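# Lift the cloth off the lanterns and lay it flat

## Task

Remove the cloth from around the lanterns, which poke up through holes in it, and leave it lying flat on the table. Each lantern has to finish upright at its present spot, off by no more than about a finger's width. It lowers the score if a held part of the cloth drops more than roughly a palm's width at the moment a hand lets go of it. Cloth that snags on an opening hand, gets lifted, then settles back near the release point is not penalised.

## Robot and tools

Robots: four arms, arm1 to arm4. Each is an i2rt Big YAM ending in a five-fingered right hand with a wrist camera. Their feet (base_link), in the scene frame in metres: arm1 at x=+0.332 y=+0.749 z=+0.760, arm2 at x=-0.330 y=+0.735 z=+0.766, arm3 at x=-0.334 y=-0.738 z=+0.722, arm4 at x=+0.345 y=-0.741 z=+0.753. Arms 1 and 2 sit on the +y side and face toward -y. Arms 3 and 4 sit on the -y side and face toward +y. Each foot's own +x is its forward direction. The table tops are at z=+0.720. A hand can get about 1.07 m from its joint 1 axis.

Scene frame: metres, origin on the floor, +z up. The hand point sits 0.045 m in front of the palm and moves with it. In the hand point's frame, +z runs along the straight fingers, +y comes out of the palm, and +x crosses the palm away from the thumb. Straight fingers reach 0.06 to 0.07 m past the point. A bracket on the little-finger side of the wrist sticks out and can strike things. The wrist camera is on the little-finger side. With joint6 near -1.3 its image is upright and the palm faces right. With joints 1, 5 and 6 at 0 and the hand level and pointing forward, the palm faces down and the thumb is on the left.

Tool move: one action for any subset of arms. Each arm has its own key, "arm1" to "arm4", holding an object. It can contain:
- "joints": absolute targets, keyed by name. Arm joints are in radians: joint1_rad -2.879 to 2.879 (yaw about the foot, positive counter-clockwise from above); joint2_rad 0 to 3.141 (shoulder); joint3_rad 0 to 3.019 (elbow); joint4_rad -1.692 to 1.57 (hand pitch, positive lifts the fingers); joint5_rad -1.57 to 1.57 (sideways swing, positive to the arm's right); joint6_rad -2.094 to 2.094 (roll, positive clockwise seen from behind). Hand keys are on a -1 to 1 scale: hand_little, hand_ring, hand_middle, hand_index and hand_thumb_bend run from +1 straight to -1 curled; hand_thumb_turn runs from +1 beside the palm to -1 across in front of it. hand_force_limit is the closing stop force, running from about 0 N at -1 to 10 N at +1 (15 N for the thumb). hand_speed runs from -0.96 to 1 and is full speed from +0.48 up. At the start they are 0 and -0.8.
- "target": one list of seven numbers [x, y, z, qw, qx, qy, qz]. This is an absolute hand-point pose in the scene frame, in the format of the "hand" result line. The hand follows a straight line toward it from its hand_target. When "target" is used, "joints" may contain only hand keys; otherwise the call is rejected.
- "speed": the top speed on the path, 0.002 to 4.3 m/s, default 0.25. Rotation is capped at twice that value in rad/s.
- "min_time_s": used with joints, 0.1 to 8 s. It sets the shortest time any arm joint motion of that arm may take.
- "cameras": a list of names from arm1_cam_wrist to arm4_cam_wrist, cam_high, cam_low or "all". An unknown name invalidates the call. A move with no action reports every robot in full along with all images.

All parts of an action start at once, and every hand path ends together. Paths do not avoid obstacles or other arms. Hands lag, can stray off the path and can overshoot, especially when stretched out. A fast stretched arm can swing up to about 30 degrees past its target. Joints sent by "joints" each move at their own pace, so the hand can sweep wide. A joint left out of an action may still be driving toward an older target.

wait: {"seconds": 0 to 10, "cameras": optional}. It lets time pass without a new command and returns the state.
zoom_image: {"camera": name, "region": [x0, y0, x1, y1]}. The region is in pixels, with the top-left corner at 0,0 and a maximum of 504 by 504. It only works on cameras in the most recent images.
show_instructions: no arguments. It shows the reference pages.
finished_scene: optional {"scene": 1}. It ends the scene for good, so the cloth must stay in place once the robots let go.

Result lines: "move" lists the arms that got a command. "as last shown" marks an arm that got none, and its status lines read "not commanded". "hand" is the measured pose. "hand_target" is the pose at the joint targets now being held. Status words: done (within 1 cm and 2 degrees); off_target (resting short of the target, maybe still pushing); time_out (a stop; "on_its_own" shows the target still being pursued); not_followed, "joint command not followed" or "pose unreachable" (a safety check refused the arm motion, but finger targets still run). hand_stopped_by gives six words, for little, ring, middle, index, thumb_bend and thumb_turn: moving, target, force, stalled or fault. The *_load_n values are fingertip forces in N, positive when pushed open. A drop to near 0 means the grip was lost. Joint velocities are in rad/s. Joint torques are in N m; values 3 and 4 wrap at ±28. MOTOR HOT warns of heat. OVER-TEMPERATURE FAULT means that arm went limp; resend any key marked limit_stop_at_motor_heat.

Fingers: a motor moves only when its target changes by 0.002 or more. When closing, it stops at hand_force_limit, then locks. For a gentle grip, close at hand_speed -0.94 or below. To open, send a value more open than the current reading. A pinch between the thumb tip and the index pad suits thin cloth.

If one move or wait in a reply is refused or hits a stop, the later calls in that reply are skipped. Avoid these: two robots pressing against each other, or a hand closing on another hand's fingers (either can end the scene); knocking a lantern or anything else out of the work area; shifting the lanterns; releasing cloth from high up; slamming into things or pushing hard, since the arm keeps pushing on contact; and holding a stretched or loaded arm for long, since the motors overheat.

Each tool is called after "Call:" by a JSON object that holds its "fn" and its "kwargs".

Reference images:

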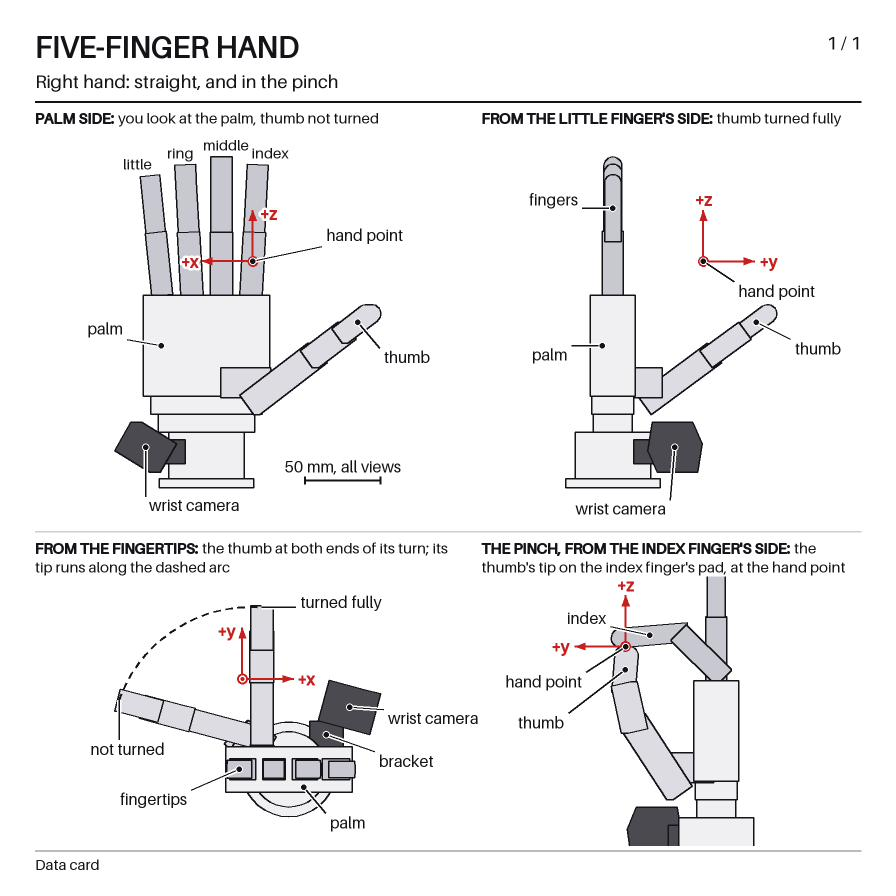

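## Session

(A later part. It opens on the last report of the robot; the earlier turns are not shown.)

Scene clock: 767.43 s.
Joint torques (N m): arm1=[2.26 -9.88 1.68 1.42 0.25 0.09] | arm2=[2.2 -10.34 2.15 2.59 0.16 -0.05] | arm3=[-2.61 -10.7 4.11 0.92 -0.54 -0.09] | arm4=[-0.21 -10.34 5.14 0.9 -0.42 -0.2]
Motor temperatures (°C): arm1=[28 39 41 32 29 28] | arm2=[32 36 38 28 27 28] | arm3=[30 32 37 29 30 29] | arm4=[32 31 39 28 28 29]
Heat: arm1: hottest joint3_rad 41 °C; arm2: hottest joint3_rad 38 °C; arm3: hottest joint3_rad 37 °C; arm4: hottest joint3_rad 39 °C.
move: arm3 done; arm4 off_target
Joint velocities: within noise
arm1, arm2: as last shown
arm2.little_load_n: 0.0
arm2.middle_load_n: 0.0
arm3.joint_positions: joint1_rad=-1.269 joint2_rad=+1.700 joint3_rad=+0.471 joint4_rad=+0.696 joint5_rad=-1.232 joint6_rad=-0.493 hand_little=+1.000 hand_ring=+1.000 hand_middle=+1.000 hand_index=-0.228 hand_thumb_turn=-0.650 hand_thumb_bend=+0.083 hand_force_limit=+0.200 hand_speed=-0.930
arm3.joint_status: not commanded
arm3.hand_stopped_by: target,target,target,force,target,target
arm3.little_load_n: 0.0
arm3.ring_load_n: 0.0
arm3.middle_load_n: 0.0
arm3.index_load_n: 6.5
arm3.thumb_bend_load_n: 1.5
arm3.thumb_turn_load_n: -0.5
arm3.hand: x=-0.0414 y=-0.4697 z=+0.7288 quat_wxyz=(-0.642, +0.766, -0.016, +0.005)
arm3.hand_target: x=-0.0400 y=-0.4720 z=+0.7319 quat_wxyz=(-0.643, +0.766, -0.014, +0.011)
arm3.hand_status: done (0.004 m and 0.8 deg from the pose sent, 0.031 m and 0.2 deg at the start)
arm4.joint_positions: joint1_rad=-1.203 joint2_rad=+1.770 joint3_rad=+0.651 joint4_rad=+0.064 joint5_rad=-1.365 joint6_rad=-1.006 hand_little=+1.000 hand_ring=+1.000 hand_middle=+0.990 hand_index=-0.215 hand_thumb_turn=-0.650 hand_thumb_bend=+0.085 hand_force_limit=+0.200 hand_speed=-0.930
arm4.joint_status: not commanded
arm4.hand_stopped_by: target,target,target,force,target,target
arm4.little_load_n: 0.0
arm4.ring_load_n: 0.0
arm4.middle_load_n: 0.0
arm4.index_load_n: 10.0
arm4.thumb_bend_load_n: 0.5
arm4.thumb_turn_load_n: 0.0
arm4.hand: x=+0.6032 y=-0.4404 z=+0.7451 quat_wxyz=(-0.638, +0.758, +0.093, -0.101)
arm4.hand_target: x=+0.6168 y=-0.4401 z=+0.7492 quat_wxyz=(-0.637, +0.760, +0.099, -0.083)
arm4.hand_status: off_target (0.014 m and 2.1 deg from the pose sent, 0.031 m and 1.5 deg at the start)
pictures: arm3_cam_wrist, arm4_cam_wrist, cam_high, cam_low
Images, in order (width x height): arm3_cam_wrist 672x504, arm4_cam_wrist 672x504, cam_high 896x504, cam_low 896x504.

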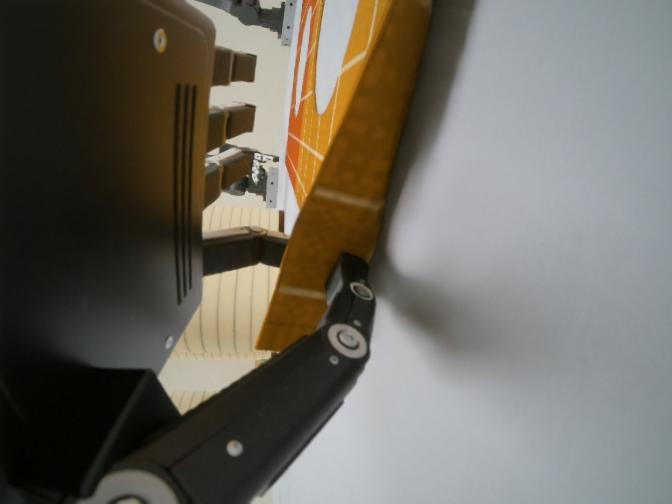

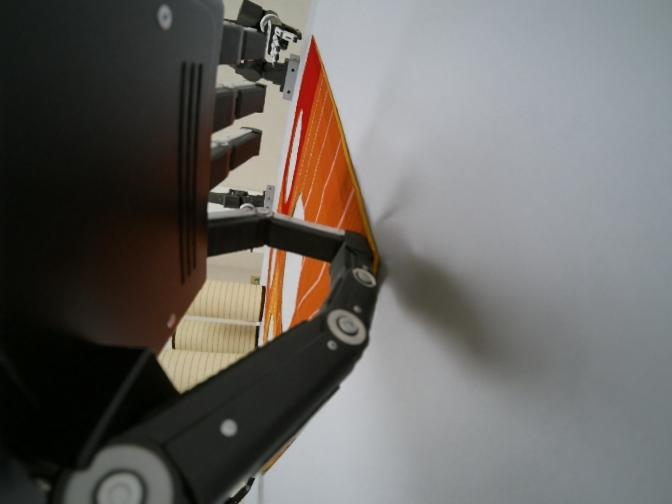

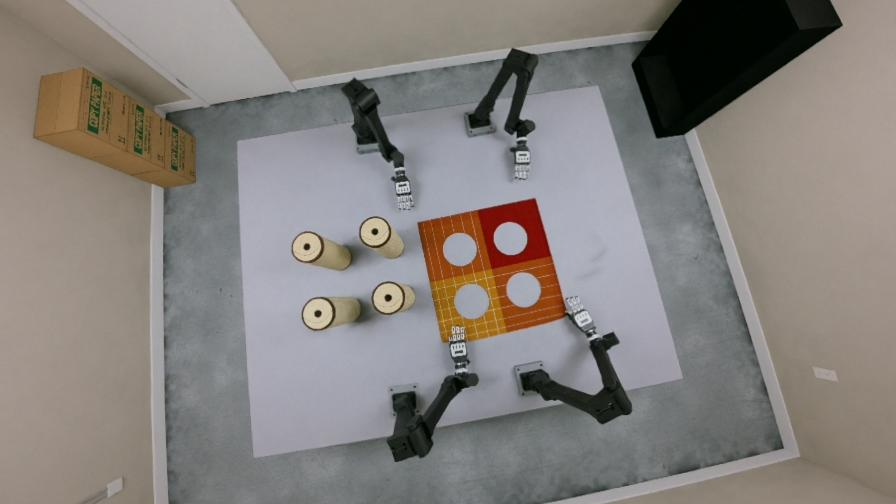

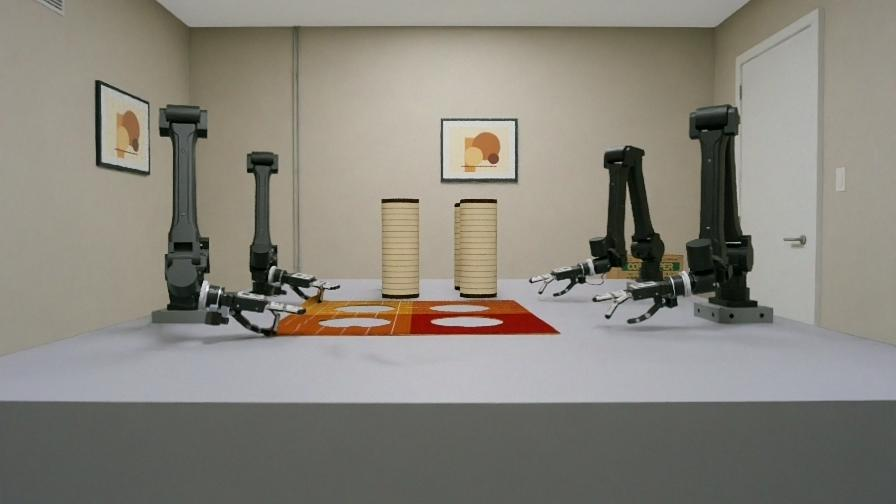

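Call:
{"fn": "move", "kwargs": {"arm3": {"joints": {"hand_index": 0.5, "hand_speed": -0.85}}, "arm4": {"joints": {"hand_index": 0.5, "hand_speed": -0.85}}, "cameras": ["cam_low"]}}

Call:
{"fn": "move", "kwargs": {"arm3": {"target": [-0.041, -0.560, 0.735, 0.6427, -0.766, 0.0133, -0.0112], "speed": 0.08}, "arm4": {"target": [0.620, -0.500, 0.750, 0.6372, -0.7595, -0.0997, 0.0836], "speed": 0.08}, "cameras": ["cam_high", "cam_low", "arm3_cam_wrist", "arm4_cam_wrist"]}}

Call:
{"fn": "zoom_image", "kwargs": {"camera": "cam_high", "region": [390, 160, 630, 360]}}

Call:
{"fn": "zoom_image", "kwargs": {"camera": "cam_low", "region": [250, 260, 610, 360]}}

Scene clock: 775.83 s.
Joint torques (N m): arm1=[2.84 -9.88 1.61 1.5 0.16 0.06] | arm2=[2.26 -10.29 2.15 2.59 0.15 -0.05] | arm3=[-2.55 -10.75 4.1 0.99 -0.53 -0.06] | arm4=[-0.09 -10.46 5.12 0.8 -0.78 -0.08]
Motor temperatures (°C): arm1=[28 38 41 32 29 28] | arm2=[32 36 37 28 27 28] | arm3=[30 32 37 29 30 29] | arm4=[32 31 39 28 28 29]
Heat: arm1: hottest joint3_rad 41 °C; arm2: hottest joint3_rad 37 °C; arm3: hottest joint3_rad 37 °C; arm4: hottest joint3_rad 39 °C.
move: arm3 done; arm4 done
Joint velocities: within noise
arm1, arm2: as last shown
arm3.joint_positions: joint1_rad=-1.269 joint2_rad=+1.700 joint3_rad=+0.471 joint4_rad=+0.694 joint5_rad=-1.232 joint6_rad=-0.497 hand_little=+1.000 hand_ring=+1.000 hand_middle=+1.000 hand_index=+0.500 hand_thumb_turn=-0.650 hand_thumb_bend=+0.083 hand_force_limit=+0.200 hand_speed=-0.850
arm3.joint_status: all done
arm3.hand_stopped_by: target,target,target,target,target,target
arm3.little_load_n: 0.0
arm3.ring_load_n: 0.0
arm3.middle_load_n: 0.0
arm3.index_load_n: 0.0
arm3.thumb_bend_load_n: 0.0
arm3.thumb_turn_load_n: -0.5
arm3.hand: x=-0.0414 y=-0.4698 z=+0.7285 quat_wxyz=(-0.642, +0.766, -0.016, +0.006)
arm3.hand_target: x=-0.0399 y=-0.4720 z=+0.7320 quat_wxyz=(-0.643, +0.766, -0.013, +0.011)
arm3.hand_status: not commanded
arm4.joint_positions: joint1_rad=-1.204 joint2_rad=+1.770 joint3_rad=+0.651 joint4_rad=+0.064 joint5_rad=-1.356 joint6_rad=-1.015 hand_little=+1.000 hand_ring=+1.000 hand_middle=+0.990 hand_index=+0.500 hand_thumb_turn=-0.650 hand_thumb_bend=+0.084 hand_force_limit=+0.200 hand_speed=-0.850
arm4.joint_status: all done
arm4.hand_stopped_by: target,target,target,target,target,target
arm4.little_load_n: 0.0
arm4.ring_load_n: 0.0
arm4.middle_load_n: 0.0
arm4.index_load_n: 0.0
arm4.thumb_bend_load_n: 0.0
arm4.thumb_turn_load_n: 0.0
arm4.hand: x=+0.6051 y=-0.4409 z=+0.7434 quat_wxyz=(-0.635, +0.760, +0.095, -0.095)
arm4.hand_target: x=+0.6169 y=-0.4401 z=+0.7492 quat_wxyz=(-0.637, +0.760, +0.099, -0.083)
arm4.hand_status: not commanded
Images, in order (width x height): cam_low 896x504.

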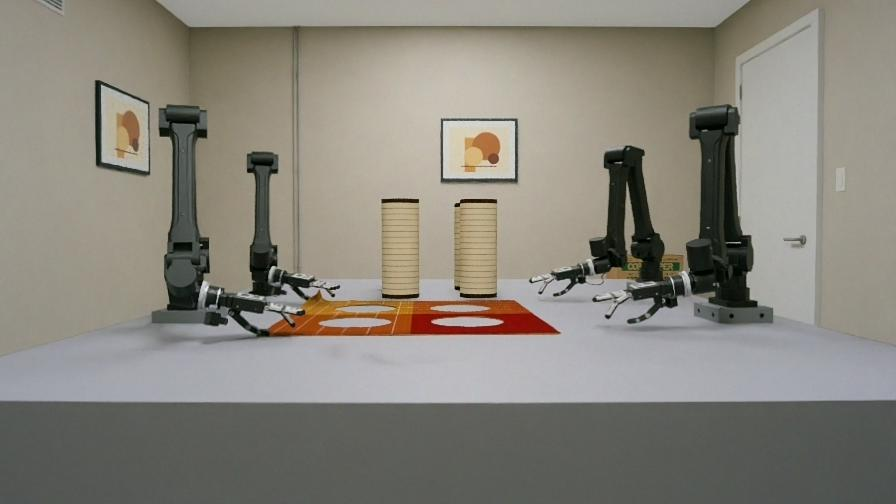

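Scene clock: 778.47 s.
Joint torques (N m): arm1=[2.84 -10.58 1.65 1.46 0.19 0.06] | arm2=[2.14 -10.46 2.15 2.61 0.16 -0.05] | arm3=[-2.2 -7.71 7.39 0.2 -0.88 -0.03] | arm4=[-0.03 -9.05 5.49 0.1 -0.95 -0.07]
Motor temperatures (°C): arm1=[28 38 40 32 29 28] | arm2=[32 35 37 28 27 28] | arm3=[30 32 37 29 30 29] | arm4=[32 31 39 28 28 29]
Heat: arm1: hottest joint3_rad 40 °C; arm2: hottest joint3_rad 37 °C; arm3: hottest joint3_rad 37 °C; arm4: hottest joint3_rad 39 °C.
move: arm3 off_target; arm4 off_target
Joint velocities: within noise
arm1, arm2: as last shown
arm1.middle_load_n: -0.5
arm2.thumb_turn_load_n: -0.5
arm3.joint_positions: joint1_rad=-1.548 joint2_rad=+1.610 joint3_rad=+0.566 joint4_rad=-0.405 joint5_rad=-1.400 joint6_rad=-1.427 hand_little=+1.000 hand_ring=+1.000 hand_middle=+1.000 hand_index=+0.500 hand_thumb_turn=-0.650 hand_thumb_bend=+0.083 hand_force_limit=+0.200 hand_speed=-0.850
arm3.joint_status: not commanded
arm3.hand_stopped_by: target,target,target,target,target,target
arm3.little_load_n: 0.0
arm3.ring_load_n: 0.0
arm3.middle_load_n: 0.0
arm3.index_load_n: 0.0
arm3.thumb_bend_load_n: 0.0
arm3.thumb_turn_load_n: 0.0
arm3.hand: x=-0.0538 y=-0.5602 z=+0.7324 quat_wxyz=(-0.642, +0.766, -0.021, +0.005)
arm3.hand_target: x=-0.0412 y=-0.5600 z=+0.7352 quat_wxyz=(-0.643, +0.766, -0.014, +0.012)
arm3.hand_status: off_target (0.013 m and 1.1 deg from the pose sent, 0.090 m and 0.7 deg at the start)
arm4.joint_positions: joint1_rad=-1.364 joint2_rad=+1.793 joint3_rad=+0.765 joint4_rad=-0.798 joint5_rad=-1.376 joint6_rad=-1.809 hand_little=+1.000 hand_ring=+1.000 hand_middle=+0.990 hand_index=+0.500 hand_thumb_turn=-0.650 hand_thumb_bend=+0.084 hand_force_limit=+0.200 hand_speed=-0.850
arm4.joint_status: not commanded
arm4.hand_stopped_by: target,target,target,target,target,target
arm4.little_load_n: 0.0
arm4.ring_load_n: 0.0
arm4.middle_load_n: 0.0
arm4.index_load_n: 0.0
arm4.thumb_bend_load_n: 0.0
arm4.thumb_turn_load_n: 0.0
arm4.hand: x=+0.6074 y=-0.5002 z=+0.7486 quat_wxyz=(-0.635, +0.761, +0.097, -0.091)
arm4.hand_target: x=+0.6198 y=-0.5001 z=+0.7502 quat_wxyz=(-0.637, +0.760, +0.099, -0.083)
arm4.hand_status: off_target (0.013 m and 0.9 deg from the pose sent, 0.061 m and 1.5 deg at the start)
pictures: arm3_cam_wrist, arm4_cam_wrist, cam_high, cam_low
Images, in order (width x height): arm3_cam_wrist 672x504, arm4_cam_wrist 672x504, cam_high 896x504, cam_low 896x504.

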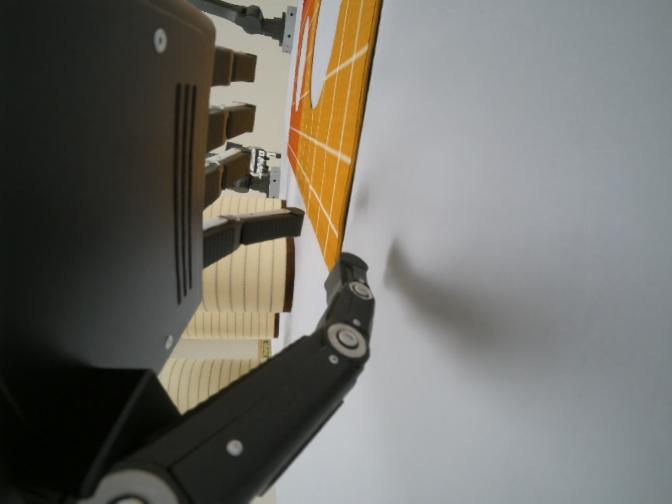

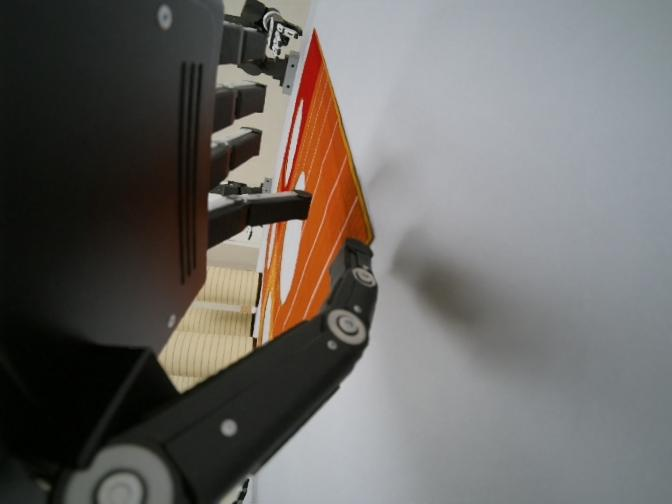

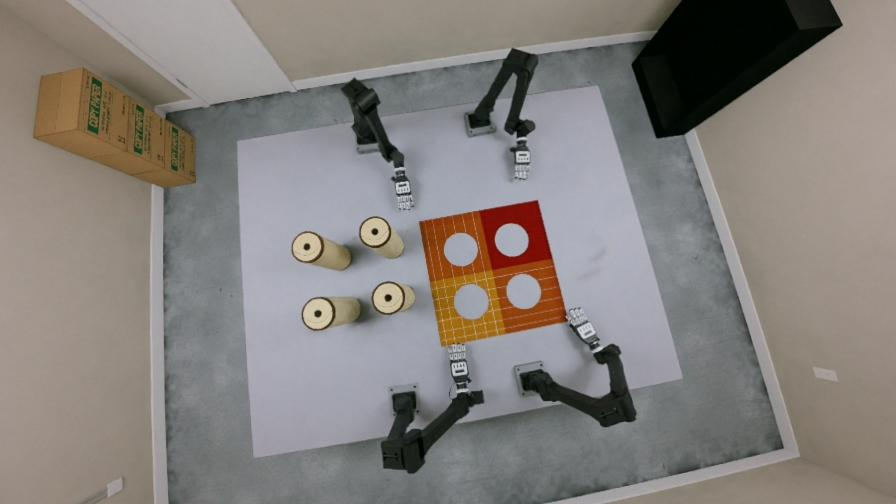

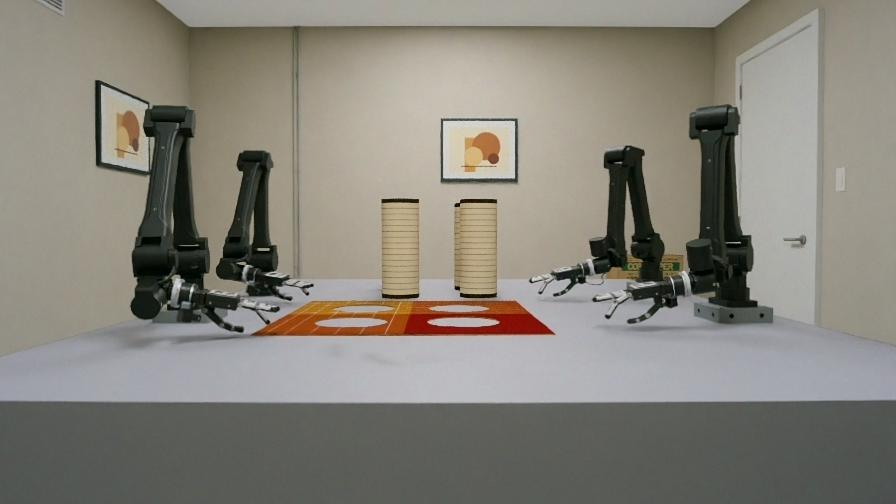

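Scaled by 2.100 from the camera's image (finer frame: 1280x720).

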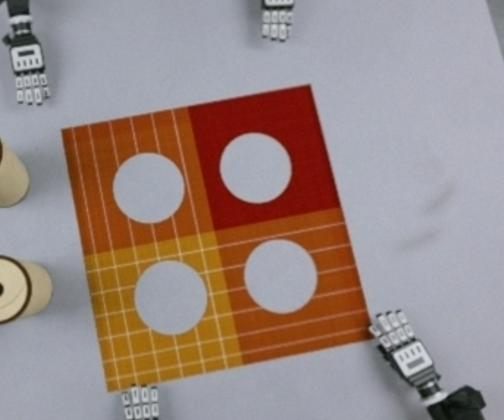

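Scaled by 1.400 from the camera's image (finer frame: 1280x720).

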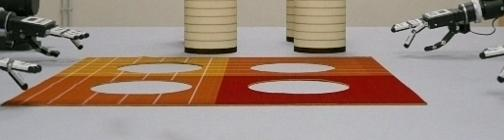

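Call:
{"fn": "move", "kwargs": {"arm4": {"target": [0.70, -0.49, 0.757, 0.6403, -0.7632, 0.0667, -0.0560], "speed": 0.1}, "arm3": {"target": [-0.041, -0.560, 0.85, 0.6427, -0.766, 0.0133, -0.0112], "speed": 0.15}, "cameras": ["cam_high", "cam_low", "arm4_cam_wrist"]}}

Call:
{"fn": "zoom_image", "kwargs": {"camera": "cam_high", "region": [390, 160, 630, 360]}}

Call:
{"fn": "zoom_image", "kwargs": {"camera": "cam_high", "region": [270, 180, 470, 370]}}

Scene clock: 788.87 s.
Joint torques (N m): arm1=[3.19 -9.93 1.77 1.39 0.19 0.11] | arm2=[2.2 -10.4 2.18 2.62 0.16 -0.05] | arm3=[-2.14 -8.18 10.55 0.1 -0.92 -0.04] | arm4=[-0.09 -8.59 3.32 2.47 -0.4 0.11]
Motor temperatures (°C): arm1=[28 38 40 32 29 28] | arm2=[32 35 37 28 27 28] | arm3=[30 32 37 28 30 29] | arm4=[32 31 39 28 28 29]
Heat: arm1: hottest joint3_rad 40 °C; arm2: hottest joint3_rad 37 °C; arm3: hottest joint3_rad 37 °C; arm4: hottest joint3_rad 39 °C.
move: arm3 off_target; arm4 done
Joint velocities: within noise
arm1, arm2: as last shown
arm1.middle_load_n: 0.0
arm2.thumb_turn_load_n: 0.0
arm3.joint_positions: joint1_rad=-1.548 joint2_rad=+1.337 joint3_rad=+0.671 joint4_rad=-0.831 joint5_rad=-1.400 joint6_rad=-1.443 hand_little=+1.000 hand_ring=+1.000 hand_middle=+1.000 hand_index=+0.500 hand_thumb_turn=-0.650 hand_thumb_bend=+0.083 hand_force_limit=+0.200 hand_speed=-0.850
arm3.joint_status: not commanded
arm3.hand_stopped_by: target,target,target,target,target,target
arm3.little_load_n: 0.0
arm3.ring_load_n: 0.0
arm3.middle_load_n: 0.0
arm3.index_load_n: 0.0
arm3.thumb_bend_load_n: 0.0
arm3.thumb_turn_load_n: 0.0
arm3.hand: x=-0.0570 y=-0.5596 z=+0.8355 quat_wxyz=(-0.642, +0.766, -0.030, -0.008)
arm3.hand_target: x=-0.0417 y=-0.5600 z=+0.8501 quat_wxyz=(-0.643, +0.766, -0.014, +0.011)
arm3.hand_status: off_target (0.022 m and 2.9 deg from the pose sent, 0.118 m and 1.1 deg at the start)
arm4.joint_positions: joint1_rad=-1.382 joint2_rad=+1.760 joint3_rad=+0.557 joint4_rad=+0.709 joint5_rad=-1.162 joint6_rad=-0.462 hand_little=+1.000 hand_ring=+1.000 hand_middle=+0.990 hand_index=+0.500 hand_thumb_turn=-0.650 hand_thumb_bend=+0.084 hand_force_limit=+0.200 hand_speed=-0.850
arm4.joint_status: not commanded
arm4.hand_stopped_by: target,target,target,target,target,target
arm4.little_load_n: -0.5
arm4.ring_load_n: 0.0
arm4.middle_load_n: 0.0
arm4.index_load_n: 0.0
arm4.thumb_bend_load_n: 0.0
arm4.thumb_turn_load_n: 0.0
arm4.hand: x=+0.6984 y=-0.4867 z=+0.7594 quat_wxyz=(-0.640, +0.764, -0.060, +0.053)
arm4.hand_target: x=+0.7000 y=-0.4900 z=+0.7571 quat_wxyz=(-0.640, +0.763, -0.066, +0.056)
arm4.hand_status: done (0.004 m and 0.8 deg from the pose sent, 0.094 m and 25.3 deg at the start)
pictures: arm4_cam_wrist, cam_high, cam_low
Images, in order (width x height): arm4_cam_wrist 672x504, cam_high 896x504, cam_low 896x504.

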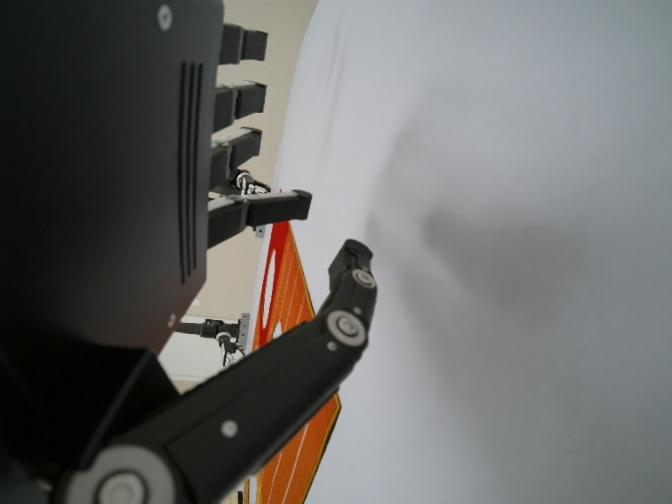

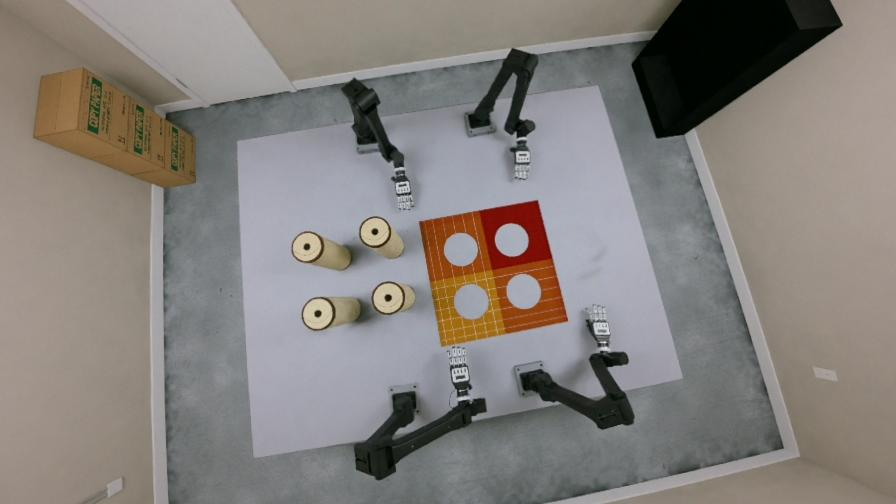

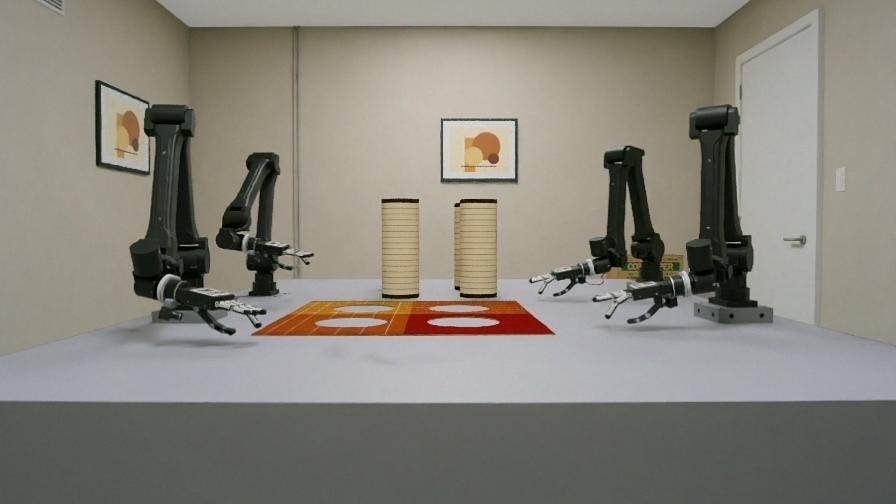

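Scaled by 2.100 from the camera's image (finer frame: 1280x720).

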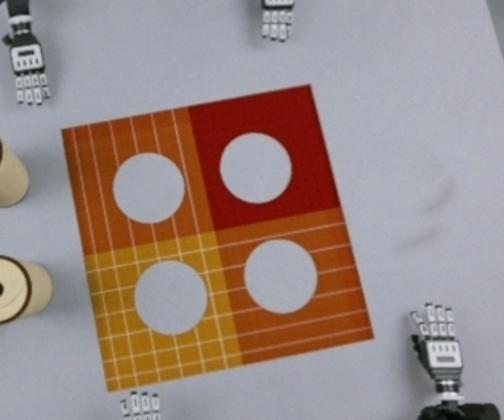

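Scaled by 2.520 from the camera's image (finer frame: 1280x720).

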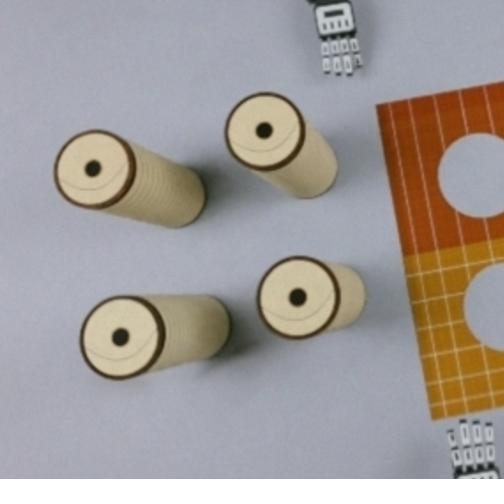

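Call:
{"fn": "move", "kwargs": {"arm4": {"target": [0.40, -0.42, 1.02, 0.6403, -0.7632, 0.0667, -0.0560], "speed": 0.25, "joints": {"hand_index": 1.0}}, "arm1": {"target": [0.544, 0.42, 0.85, 0.0393, -0.0468, -0.7647, 0.6416], "speed": 0.15}, "arm2": {"target": [-0.120, 0.38, 0.85, 0.0112, -0.0133, 0.766, -0.6427], "speed": 0.15}}}

Call:
{"fn": "move", "kwargs": {"arm4": {"target": [-0.155, -0.154, 0.97, 0.4788, -0.8293, -0.2496, 0.1441], "speed": 0.25}, "cameras": ["cam_high", "cam_low"]}}

Scene clock: 825.30 s.
Joint torques (N m): arm1=[3.19 -5.89 9.24 1.32 0.26 0.11] | arm2=[2.49 -6.07 6.38 1.35 0.17 -0.05] | arm3=[-2.32 -7.88 10.62 0.16 -0.9 -0.04] | arm4=[0.79 3.14 12.08 1.74 -0.01 0.09]
Motor temperatures (°C): arm1=[28 38 38 31 29 28] | arm2=[32 35 36 28 27 28] | arm3=[29 32 41 28 30 29] | arm4=[32 31 37 28 28 29]
Heat: arm1: hottest joint2_rad 38 °C; arm2: hottest joint3_rad 36 °C; arm3: hottest joint3_rad 41 °C; arm4: hottest joint3_rad 37 °C.
move: arm1 off_target; arm2 done; arm4 off_target
Joint velocities: within noise
arm1.joint_positions: joint1_rad=+0.895 joint2_rad=+1.190 joint3_rad=+0.265 joint4_rad=+0.560 joint5_rad=+1.048 joint6_rad=+0.293 hand_little=+1.000 hand_ring=+1.000 hand_middle=+1.000 hand_index=+0.400 hand_thumb_turn=-0.650 hand_thumb_bend=+0.092 hand_force_limit=+0.200 hand_speed=-0.850
arm1.joint_status: not commanded
arm1.hand_stopped_by: target,target,target,target,force,target
arm1.little_load_n: 0.0
arm1.ring_load_n: 0.0
arm1.middle_load_n: 0.0
arm1.index_load_n: 0.0
arm1.thumb_bend_load_n: 0.0
arm1.thumb_turn_load_n: 0.0
arm1.hand: x=+0.5322 y=+0.4223 z=+0.8391 quat_wxyz=(+0.053, -0.042, -0.769, +0.636)
arm1.hand_target: x=+0.5438 y=+0.4201 z=+0.8500 quat_wxyz=(+0.039, -0.047, -0.765, +0.642)
arm1.hand_status: off_target (0.016 m and 1.8 deg from the pose sent, 0.109 m and 1.0 deg at the start)
arm2.joint_positions: joint1_rad=+0.822 joint2_rad=+1.237 joint3_rad=+0.265 joint4_rad=+0.750 joint5_rad=+0.730 joint6_rad=+0.150 hand_little=+1.000 hand_ring=+1.000 hand_middle=+1.000 hand_index=+0.400 hand_thumb_turn=-0.650 hand_thumb_bend=+0.083 hand_force_limit=+0.200 hand_speed=-0.850
arm2.joint_status: not commanded
arm2.hand_stopped_by: target,target,target,target,target,target
arm2.little_load_n: 0.0
arm2.ring_load_n: 0.0
arm2.middle_load_n: 0.0
arm2.index_load_n: 0.0
arm2.thumb_bend_load_n: 0.0
arm2.thumb_turn_load_n: 0.0
arm2.hand: x=-0.1204 y=+0.3749 z=+0.8542 quat_wxyz=(-0.010, +0.010, -0.763, +0.647)
arm2.hand_target: x=-0.1201 y=+0.3799 z=+0.8501 quat_wxyz=(-0.011, +0.013, -0.766, +0.643)
arm2.hand_status: done (0.007 m and 0.7 deg from the pose sent, 0.119 m and 1.7 deg at the start)
arm3: as last shown
arm3.joint_positions: joint1_rad=-1.548 joint2_rad=+1.337 joint3_rad=+0.671 joint4_rad=-0.831 joint5_rad=-1.400 joint6_rad=-1.444 hand_little=+1.000 hand_ring=+1.000 hand_middle=+1.000 hand_index=+0.500 hand_thumb_turn=-0.650 hand_thumb_bend=+0.083 hand_force_limit=+0.200 hand_speed=-0.850
arm3.hand_target: x=-0.0418 y=-0.5600 z=+0.8501 quat_wxyz=(-0.643, +0.766, -0.014, +0.011)
arm4.joint_positions: joint1_rad=-0.386 joint2_rad=+0.387 joint3_rad=+0.433 joint4_rad=-0.265 joint5_rad=-0.194 joint6_rad=-0.047 hand_little=+1.000 hand_ring=+1.000 hand_middle=+0.990 hand_index=+1.000 hand_thumb_turn=-0.650 hand_thumb_bend=+0.084 hand_force_limit=+0.200 hand_speed=-0.850
arm4.joint_status: all done
arm4.hand_stopped_by: target,target,target,target,target,target
arm4.little_load_n: 0.0
arm4.ring_load_n: 0.0
arm4.middle_load_n: 0.0
arm4.index_load_n: 0.0
arm4.thumb_bend_load_n: 0.0
arm4.thumb_turn_load_n: 0.0
arm4.hand: x=+0.3996 y=-0.4243 z=+0.9949 quat_wxyz=(-0.630, +0.772, -0.065, +0.056)
arm4.hand_target: x=+0.3998 y=-0.4208 z=+1.0197 quat_wxyz=(-0.641, +0.763, -0.067, +0.056)
arm4.hand_status: off_target (0.025 m and 1.6 deg from the pose sent, 0.402 m and 0.8 deg at the start)
pictures: none

Scene clock: 828.50 s.
Joint torques (N m): arm1=[3.37 -5.36 9.03 1.26 0.24 0.11] | arm2=[2.43 -6.01 6.38 1.35 0.17 -0.05] | arm3=[-2.61 -8.06 10.58 0.16 -0.92 -0.05] | arm4=[0.79 -17.96 12.12 1.58 -0.05 -0.08]
Motor temperatures (°C): arm1=[28 38 39 31 29 28] | arm2=[32 35 36 28 27 28] | arm3=[29 32 41 28 30 29] | arm4=[32 31 38 28 28 29]
Heat: arm1: hottest joint3_rad 39 °C; arm2: hottest joint3_rad 36 °C; arm3: hottest joint3_rad 41 °C; arm4: hottest joint3_rad 38 °C.
move: arm4 off_target
Joint velocities: within noise
arm1, arm2, arm3: as last shown
arm1.joint_positions: joint1_rad=+0.895 joint2_rad=+1.190 joint3_rad=+0.265 joint4_rad=+0.560 joint5_rad=+1.048 joint6_rad=+0.294 hand_little=+1.000 hand_ring=+1.000 hand_middle=+1.000 hand_index=+0.400 hand_thumb_turn=-0.650 hand_thumb_bend=+0.092 hand_force_limit=+0.200 hand_speed=-0.850
arm2.joint_positions: joint1_rad=+0.822 joint2_rad=+1.237 joint3_rad=+0.265 joint4_rad=+0.750 joint5_rad=+0.730 joint6_rad=+0.151 hand_little=+1.000 hand_ring=+1.000 hand_middle=+1.000 hand_index=+0.400 hand_thumb_turn=-0.650 hand_thumb_bend=+0.083 hand_force_limit=+0.200 hand_speed=-0.850
arm2.thumb_bend_load_n: 0.5
arm4.joint_positions: joint1_rad=+0.658 joint2_rad=+1.859 joint3_rad=+1.601 joint4_rad=-0.321 joint5_rad=+0.077 joint6_rad=+0.066 hand_little=+1.000 hand_ring=+1.000 hand_middle=+0.990 hand_index=+1.000 hand_thumb_turn=-0.650 hand_thumb_bend=+0.084 hand_force_limit=+0.200 hand_speed=-0.850
arm4.joint_status: not commanded
arm4.hand_stopped_by: target,target,target,target,target,target
arm4.little_load_n: 0.0
arm4.ring_load_n: 0.0
arm4.middle_load_n: 0.0
arm4.index_load_n: 0.0
arm4.thumb_bend_load_n: 0.0
arm4.thumb_turn_load_n: 0.0
arm4.hand: x=-0.1432 y=-0.1621 z=+0.9392 quat_wxyz=(-0.460, +0.842, +0.247, -0.137)
arm4.hand_target: x=-0.1539 y=-0.1551 z=+0.9702 quat_wxyz=(-0.479, +0.829, +0.249, -0.144)
arm4.hand_status: off_target (0.034 m and 2.7 deg from the pose sent, 0.617 m and 46.9 deg at the start)
Images, in order (width x height): cam_high 896x504, cam_low 896x504.

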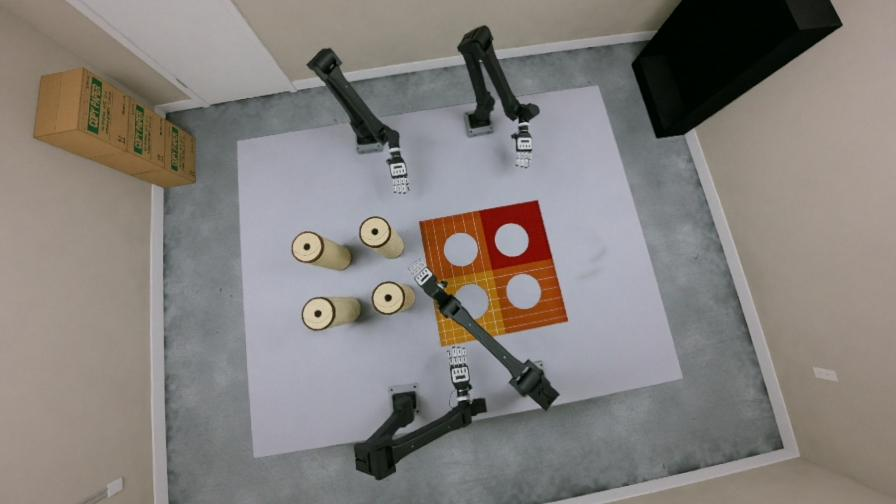

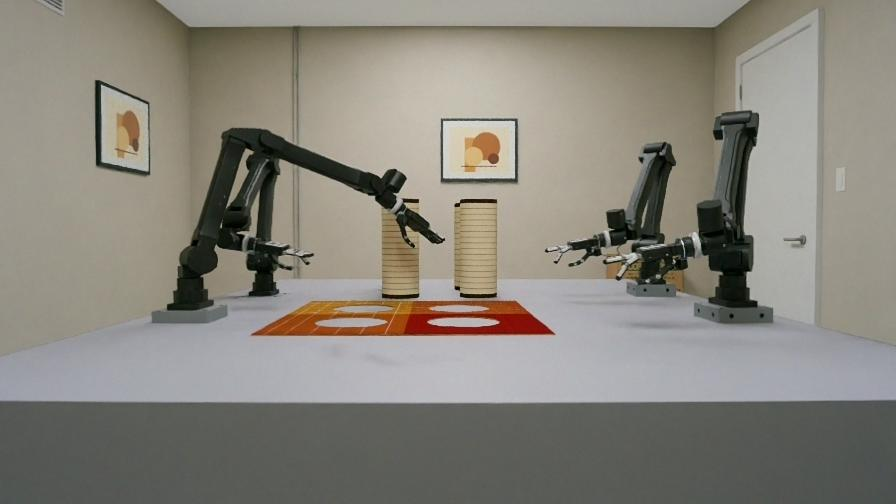

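Call:
{"fn": "move", "kwargs": {"arm4": {"target": [-0.165, -0.145, 0.81, 0.4788, -0.8293, -0.2496, 0.1441], "speed": 0.15}, "cameras": ["cam_high", "cam_low", "arm4_cam_wrist"]}}

Call:
{"fn": "zoom_image", "kwargs": {"camera": "cam_high", "region": [270, 180, 470, 370]}}

Call:
{"fn": "zoom_image", "kwargs": {"camera": "cam_low", "region": [350, 190, 550, 320]}}

Scene clock: 833.37 s.
Joint torques (N m): arm1=[2.67 -5.6 9.03 1.35 0.26 0.13] | arm2=[2.43 -6.01 6.37 1.33 0.17 -0.05] | arm3=[-2.26 -8.12 10.59 0.14 -0.91 -0.05] | arm4=[1.38 -18.9 7.75 2.86 0.09 -0.05]
Motor temperatures (°C): arm1=[28 37 39 31 29 28] | arm2=[32 35 36 28 27 28] | arm3=[29 32 41 28 30 29] | arm4=[32 31 39 28 28 29]
Heat: arm1: hottest joint3_rad 39 °C; arm2: hottest joint3_rad 36 °C; arm3: hottest joint3_rad 41 °C; arm4: hottest joint3_rad 39 °C.
move: arm4 off_target
Joint velocities: within noise
arm1, arm2, arm3: as last shown
arm2.little_load_n: -0.5
arm2.thumb_bend_load_n: 0.0
arm3.little_load_n: -0.5
arm4.joint_positions: joint1_rad=+0.658 joint2_rad=+2.044 joint3_rad=+1.495 joint4_rad=-0.013 joint5_rad=+0.079 joint6_rad=+0.066 hand_little=+1.000 hand_ring=+1.000 hand_middle=+0.990 hand_index=+1.000 hand_thumb_turn=-0.650 hand_thumb_bend=+0.084 hand_force_limit=+0.200 hand_speed=-0.850
arm4.joint_status: not commanded
arm4.hand_stopped_by: target,target,target,target,target,target
arm4.little_load_n: 0.0
arm4.ring_load_n: 0.0
arm4.middle_load_n: 0.0
arm4.index_load_n: 0.0
arm4.thumb_bend_load_n: 0.0
arm4.thumb_turn_load_n: 0.0
arm4.hand: x=-0.1553 y=-0.1442 z=+0.8034 quat_wxyz=(-0.468, +0.838, +0.245, -0.140)
arm4.hand_target: x=-0.1648 y=-0.1450 z=+0.8102 quat_wxyz=(-0.479, +0.829, +0.249, -0.144)
arm4.hand_status: off_target (0.012 m and 1.8 deg from the pose sent, 0.132 m and 2.7 deg at the start)
pictures: arm4_cam_wrist, cam_high, cam_low
Images, in order (width x height): arm4_cam_wrist 672x504, cam_high 896x504, cam_low 896x504.

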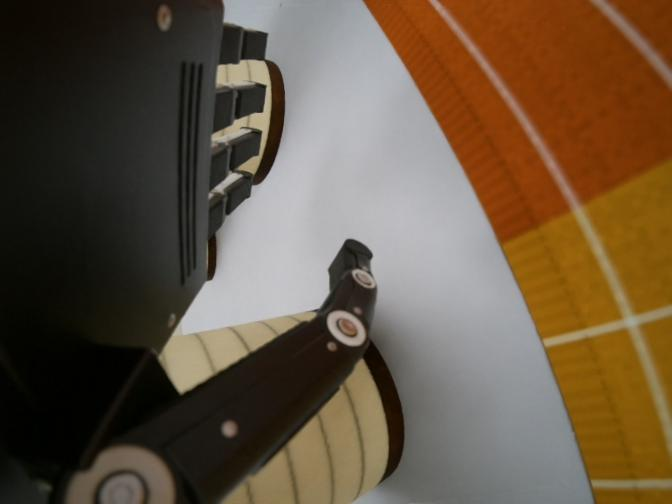

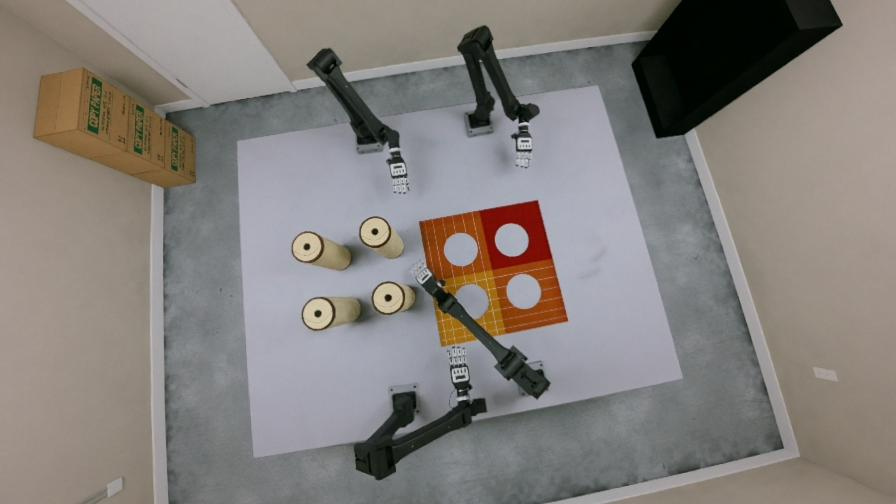

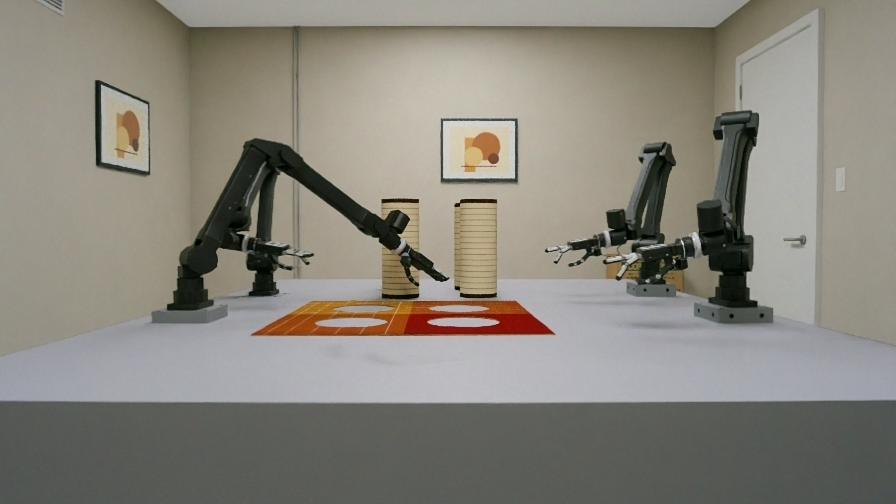

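Scaled by 2.520 from the camera's image (finer frame: 1280x720).

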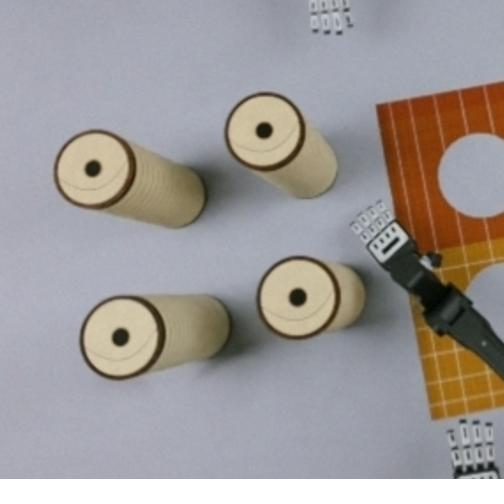

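Scaled by 2.520 from the camera's image (finer frame: 1280x720).

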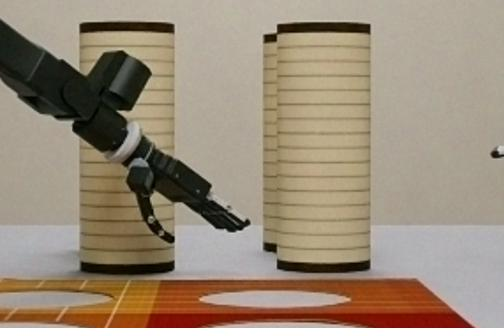

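Call:
{"fn": "move", "kwargs": {"arm4": {"target": [-0.220, -0.062, 0.805, 0.4788, -0.8293, -0.2496, 0.1441], "speed": 0.06}, "cameras": ["cam_high", "cam_low", "arm4_cam_wrist"]}}

Call:
{"fn": "zoom_image", "kwargs": {"camera": "cam_high", "region": [270, 180, 470, 370]}}

Call:
{"fn": "zoom_image", "kwargs": {"camera": "cam_low", "region": [350, 190, 550, 320]}}

Scene clock: 848.40 s.
Joint torques (N m): arm1=[2.78 -5.48 9.28 1.48 0.23 0.11] | arm2=[2.43 -6.07 6.37 1.33 0.17 -0.05] | arm3=[-2.32 -7.94 10.55 0.14 -0.91 -0.05] | arm4=[0.09 -21.48 11.73 1.58 -0.09 -0.08]
Motor temperatures (°C): arm1=[28 37 41 31 29 28] | arm2=[32 35 36 28 27 28] | arm3=[29 32 42 28 30 29] | arm4=[32 33 40 28 28 29]
Heat: arm1: hottest joint3_rad 41 °C; arm2: hottest joint3_rad 36 °C; arm3: hottest joint3_rad 42 °C; arm4: hottest joint3_rad 40 °C.
move: arm4 off_target
Joint velocities: within noise
arm1, arm2, arm3: as last shown
arm2.little_load_n: 0.0
arm2.thumb_bend_load_n: 0.5
arm3.little_load_n: 0.0
arm4.joint_positions: joint1_rad=+0.658 joint2_rad=+2.281 joint3_rad=+1.869 joint4_rad=-0.154 joint5_rad=+0.072 joint6_rad=+0.062 hand_little=+1.000 hand_ring=+1.000 hand_middle=+0.990 hand_index=+1.000 hand_thumb_turn=-0.650 hand_thumb_bend=+0.084 hand_force_limit=+0.200 hand_speed=-0.850
arm4.joint_status: not commanded
arm4.hand_stopped_by: target,target,target,target,target,target
arm4.little_load_n: 0.0
arm4.ring_load_n: 0.0
arm4.middle_load_n: 0.0
arm4.index_load_n: 0.0
arm4.thumb_bend_load_n: 0.0
arm4.thumb_turn_load_n: 0.0
arm4.hand: x=-0.2113 y=-0.0753 z=+0.7867 quat_wxyz=(-0.466, +0.838, +0.248, -0.141)
arm4.hand_target: x=-0.2191 y=-0.0629 z=+0.8056 quat_wxyz=(-0.479, +0.829, +0.249, -0.144)
arm4.hand_status: off_target (0.024 m and 1.8 deg from the pose sent, 0.105 m and 1.8 deg at the start)
pictures: arm4_cam_wrist, cam_high, cam_low
Images, in order (width x height): arm4_cam_wrist 672x504, cam_high 896x504, cam_low 896x504.

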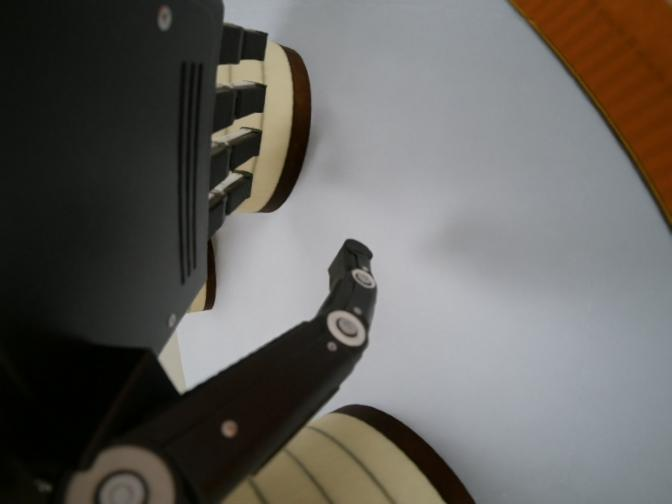

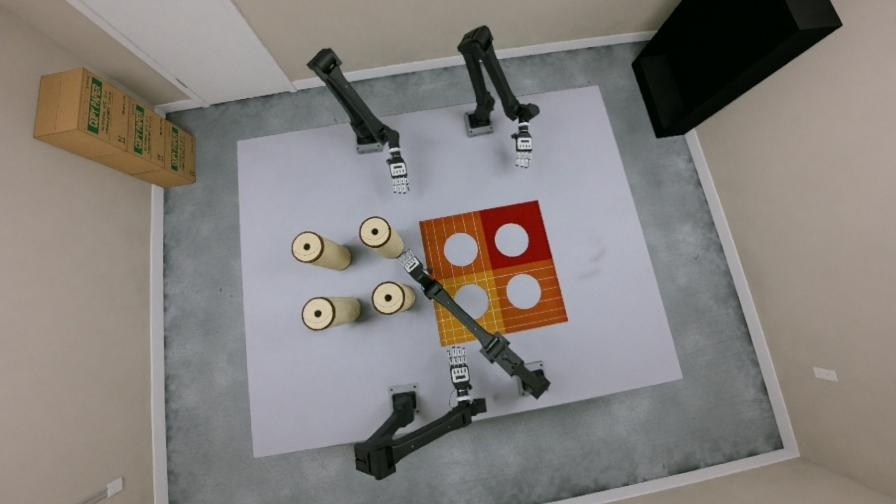

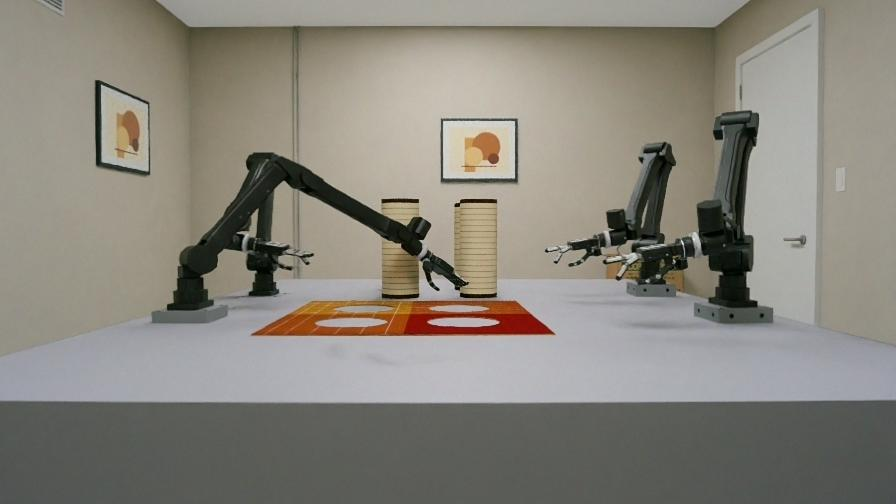

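Scaled by 2.520 from the camera's image (finer frame: 1280x720).

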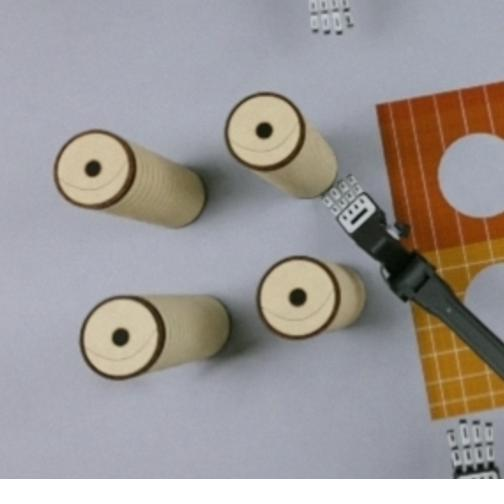

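Scaled by 2.520 from the camera's image (finer frame: 1280x720).

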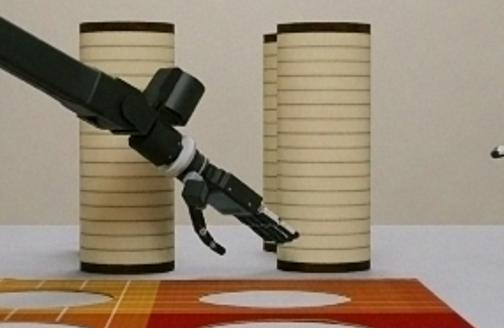

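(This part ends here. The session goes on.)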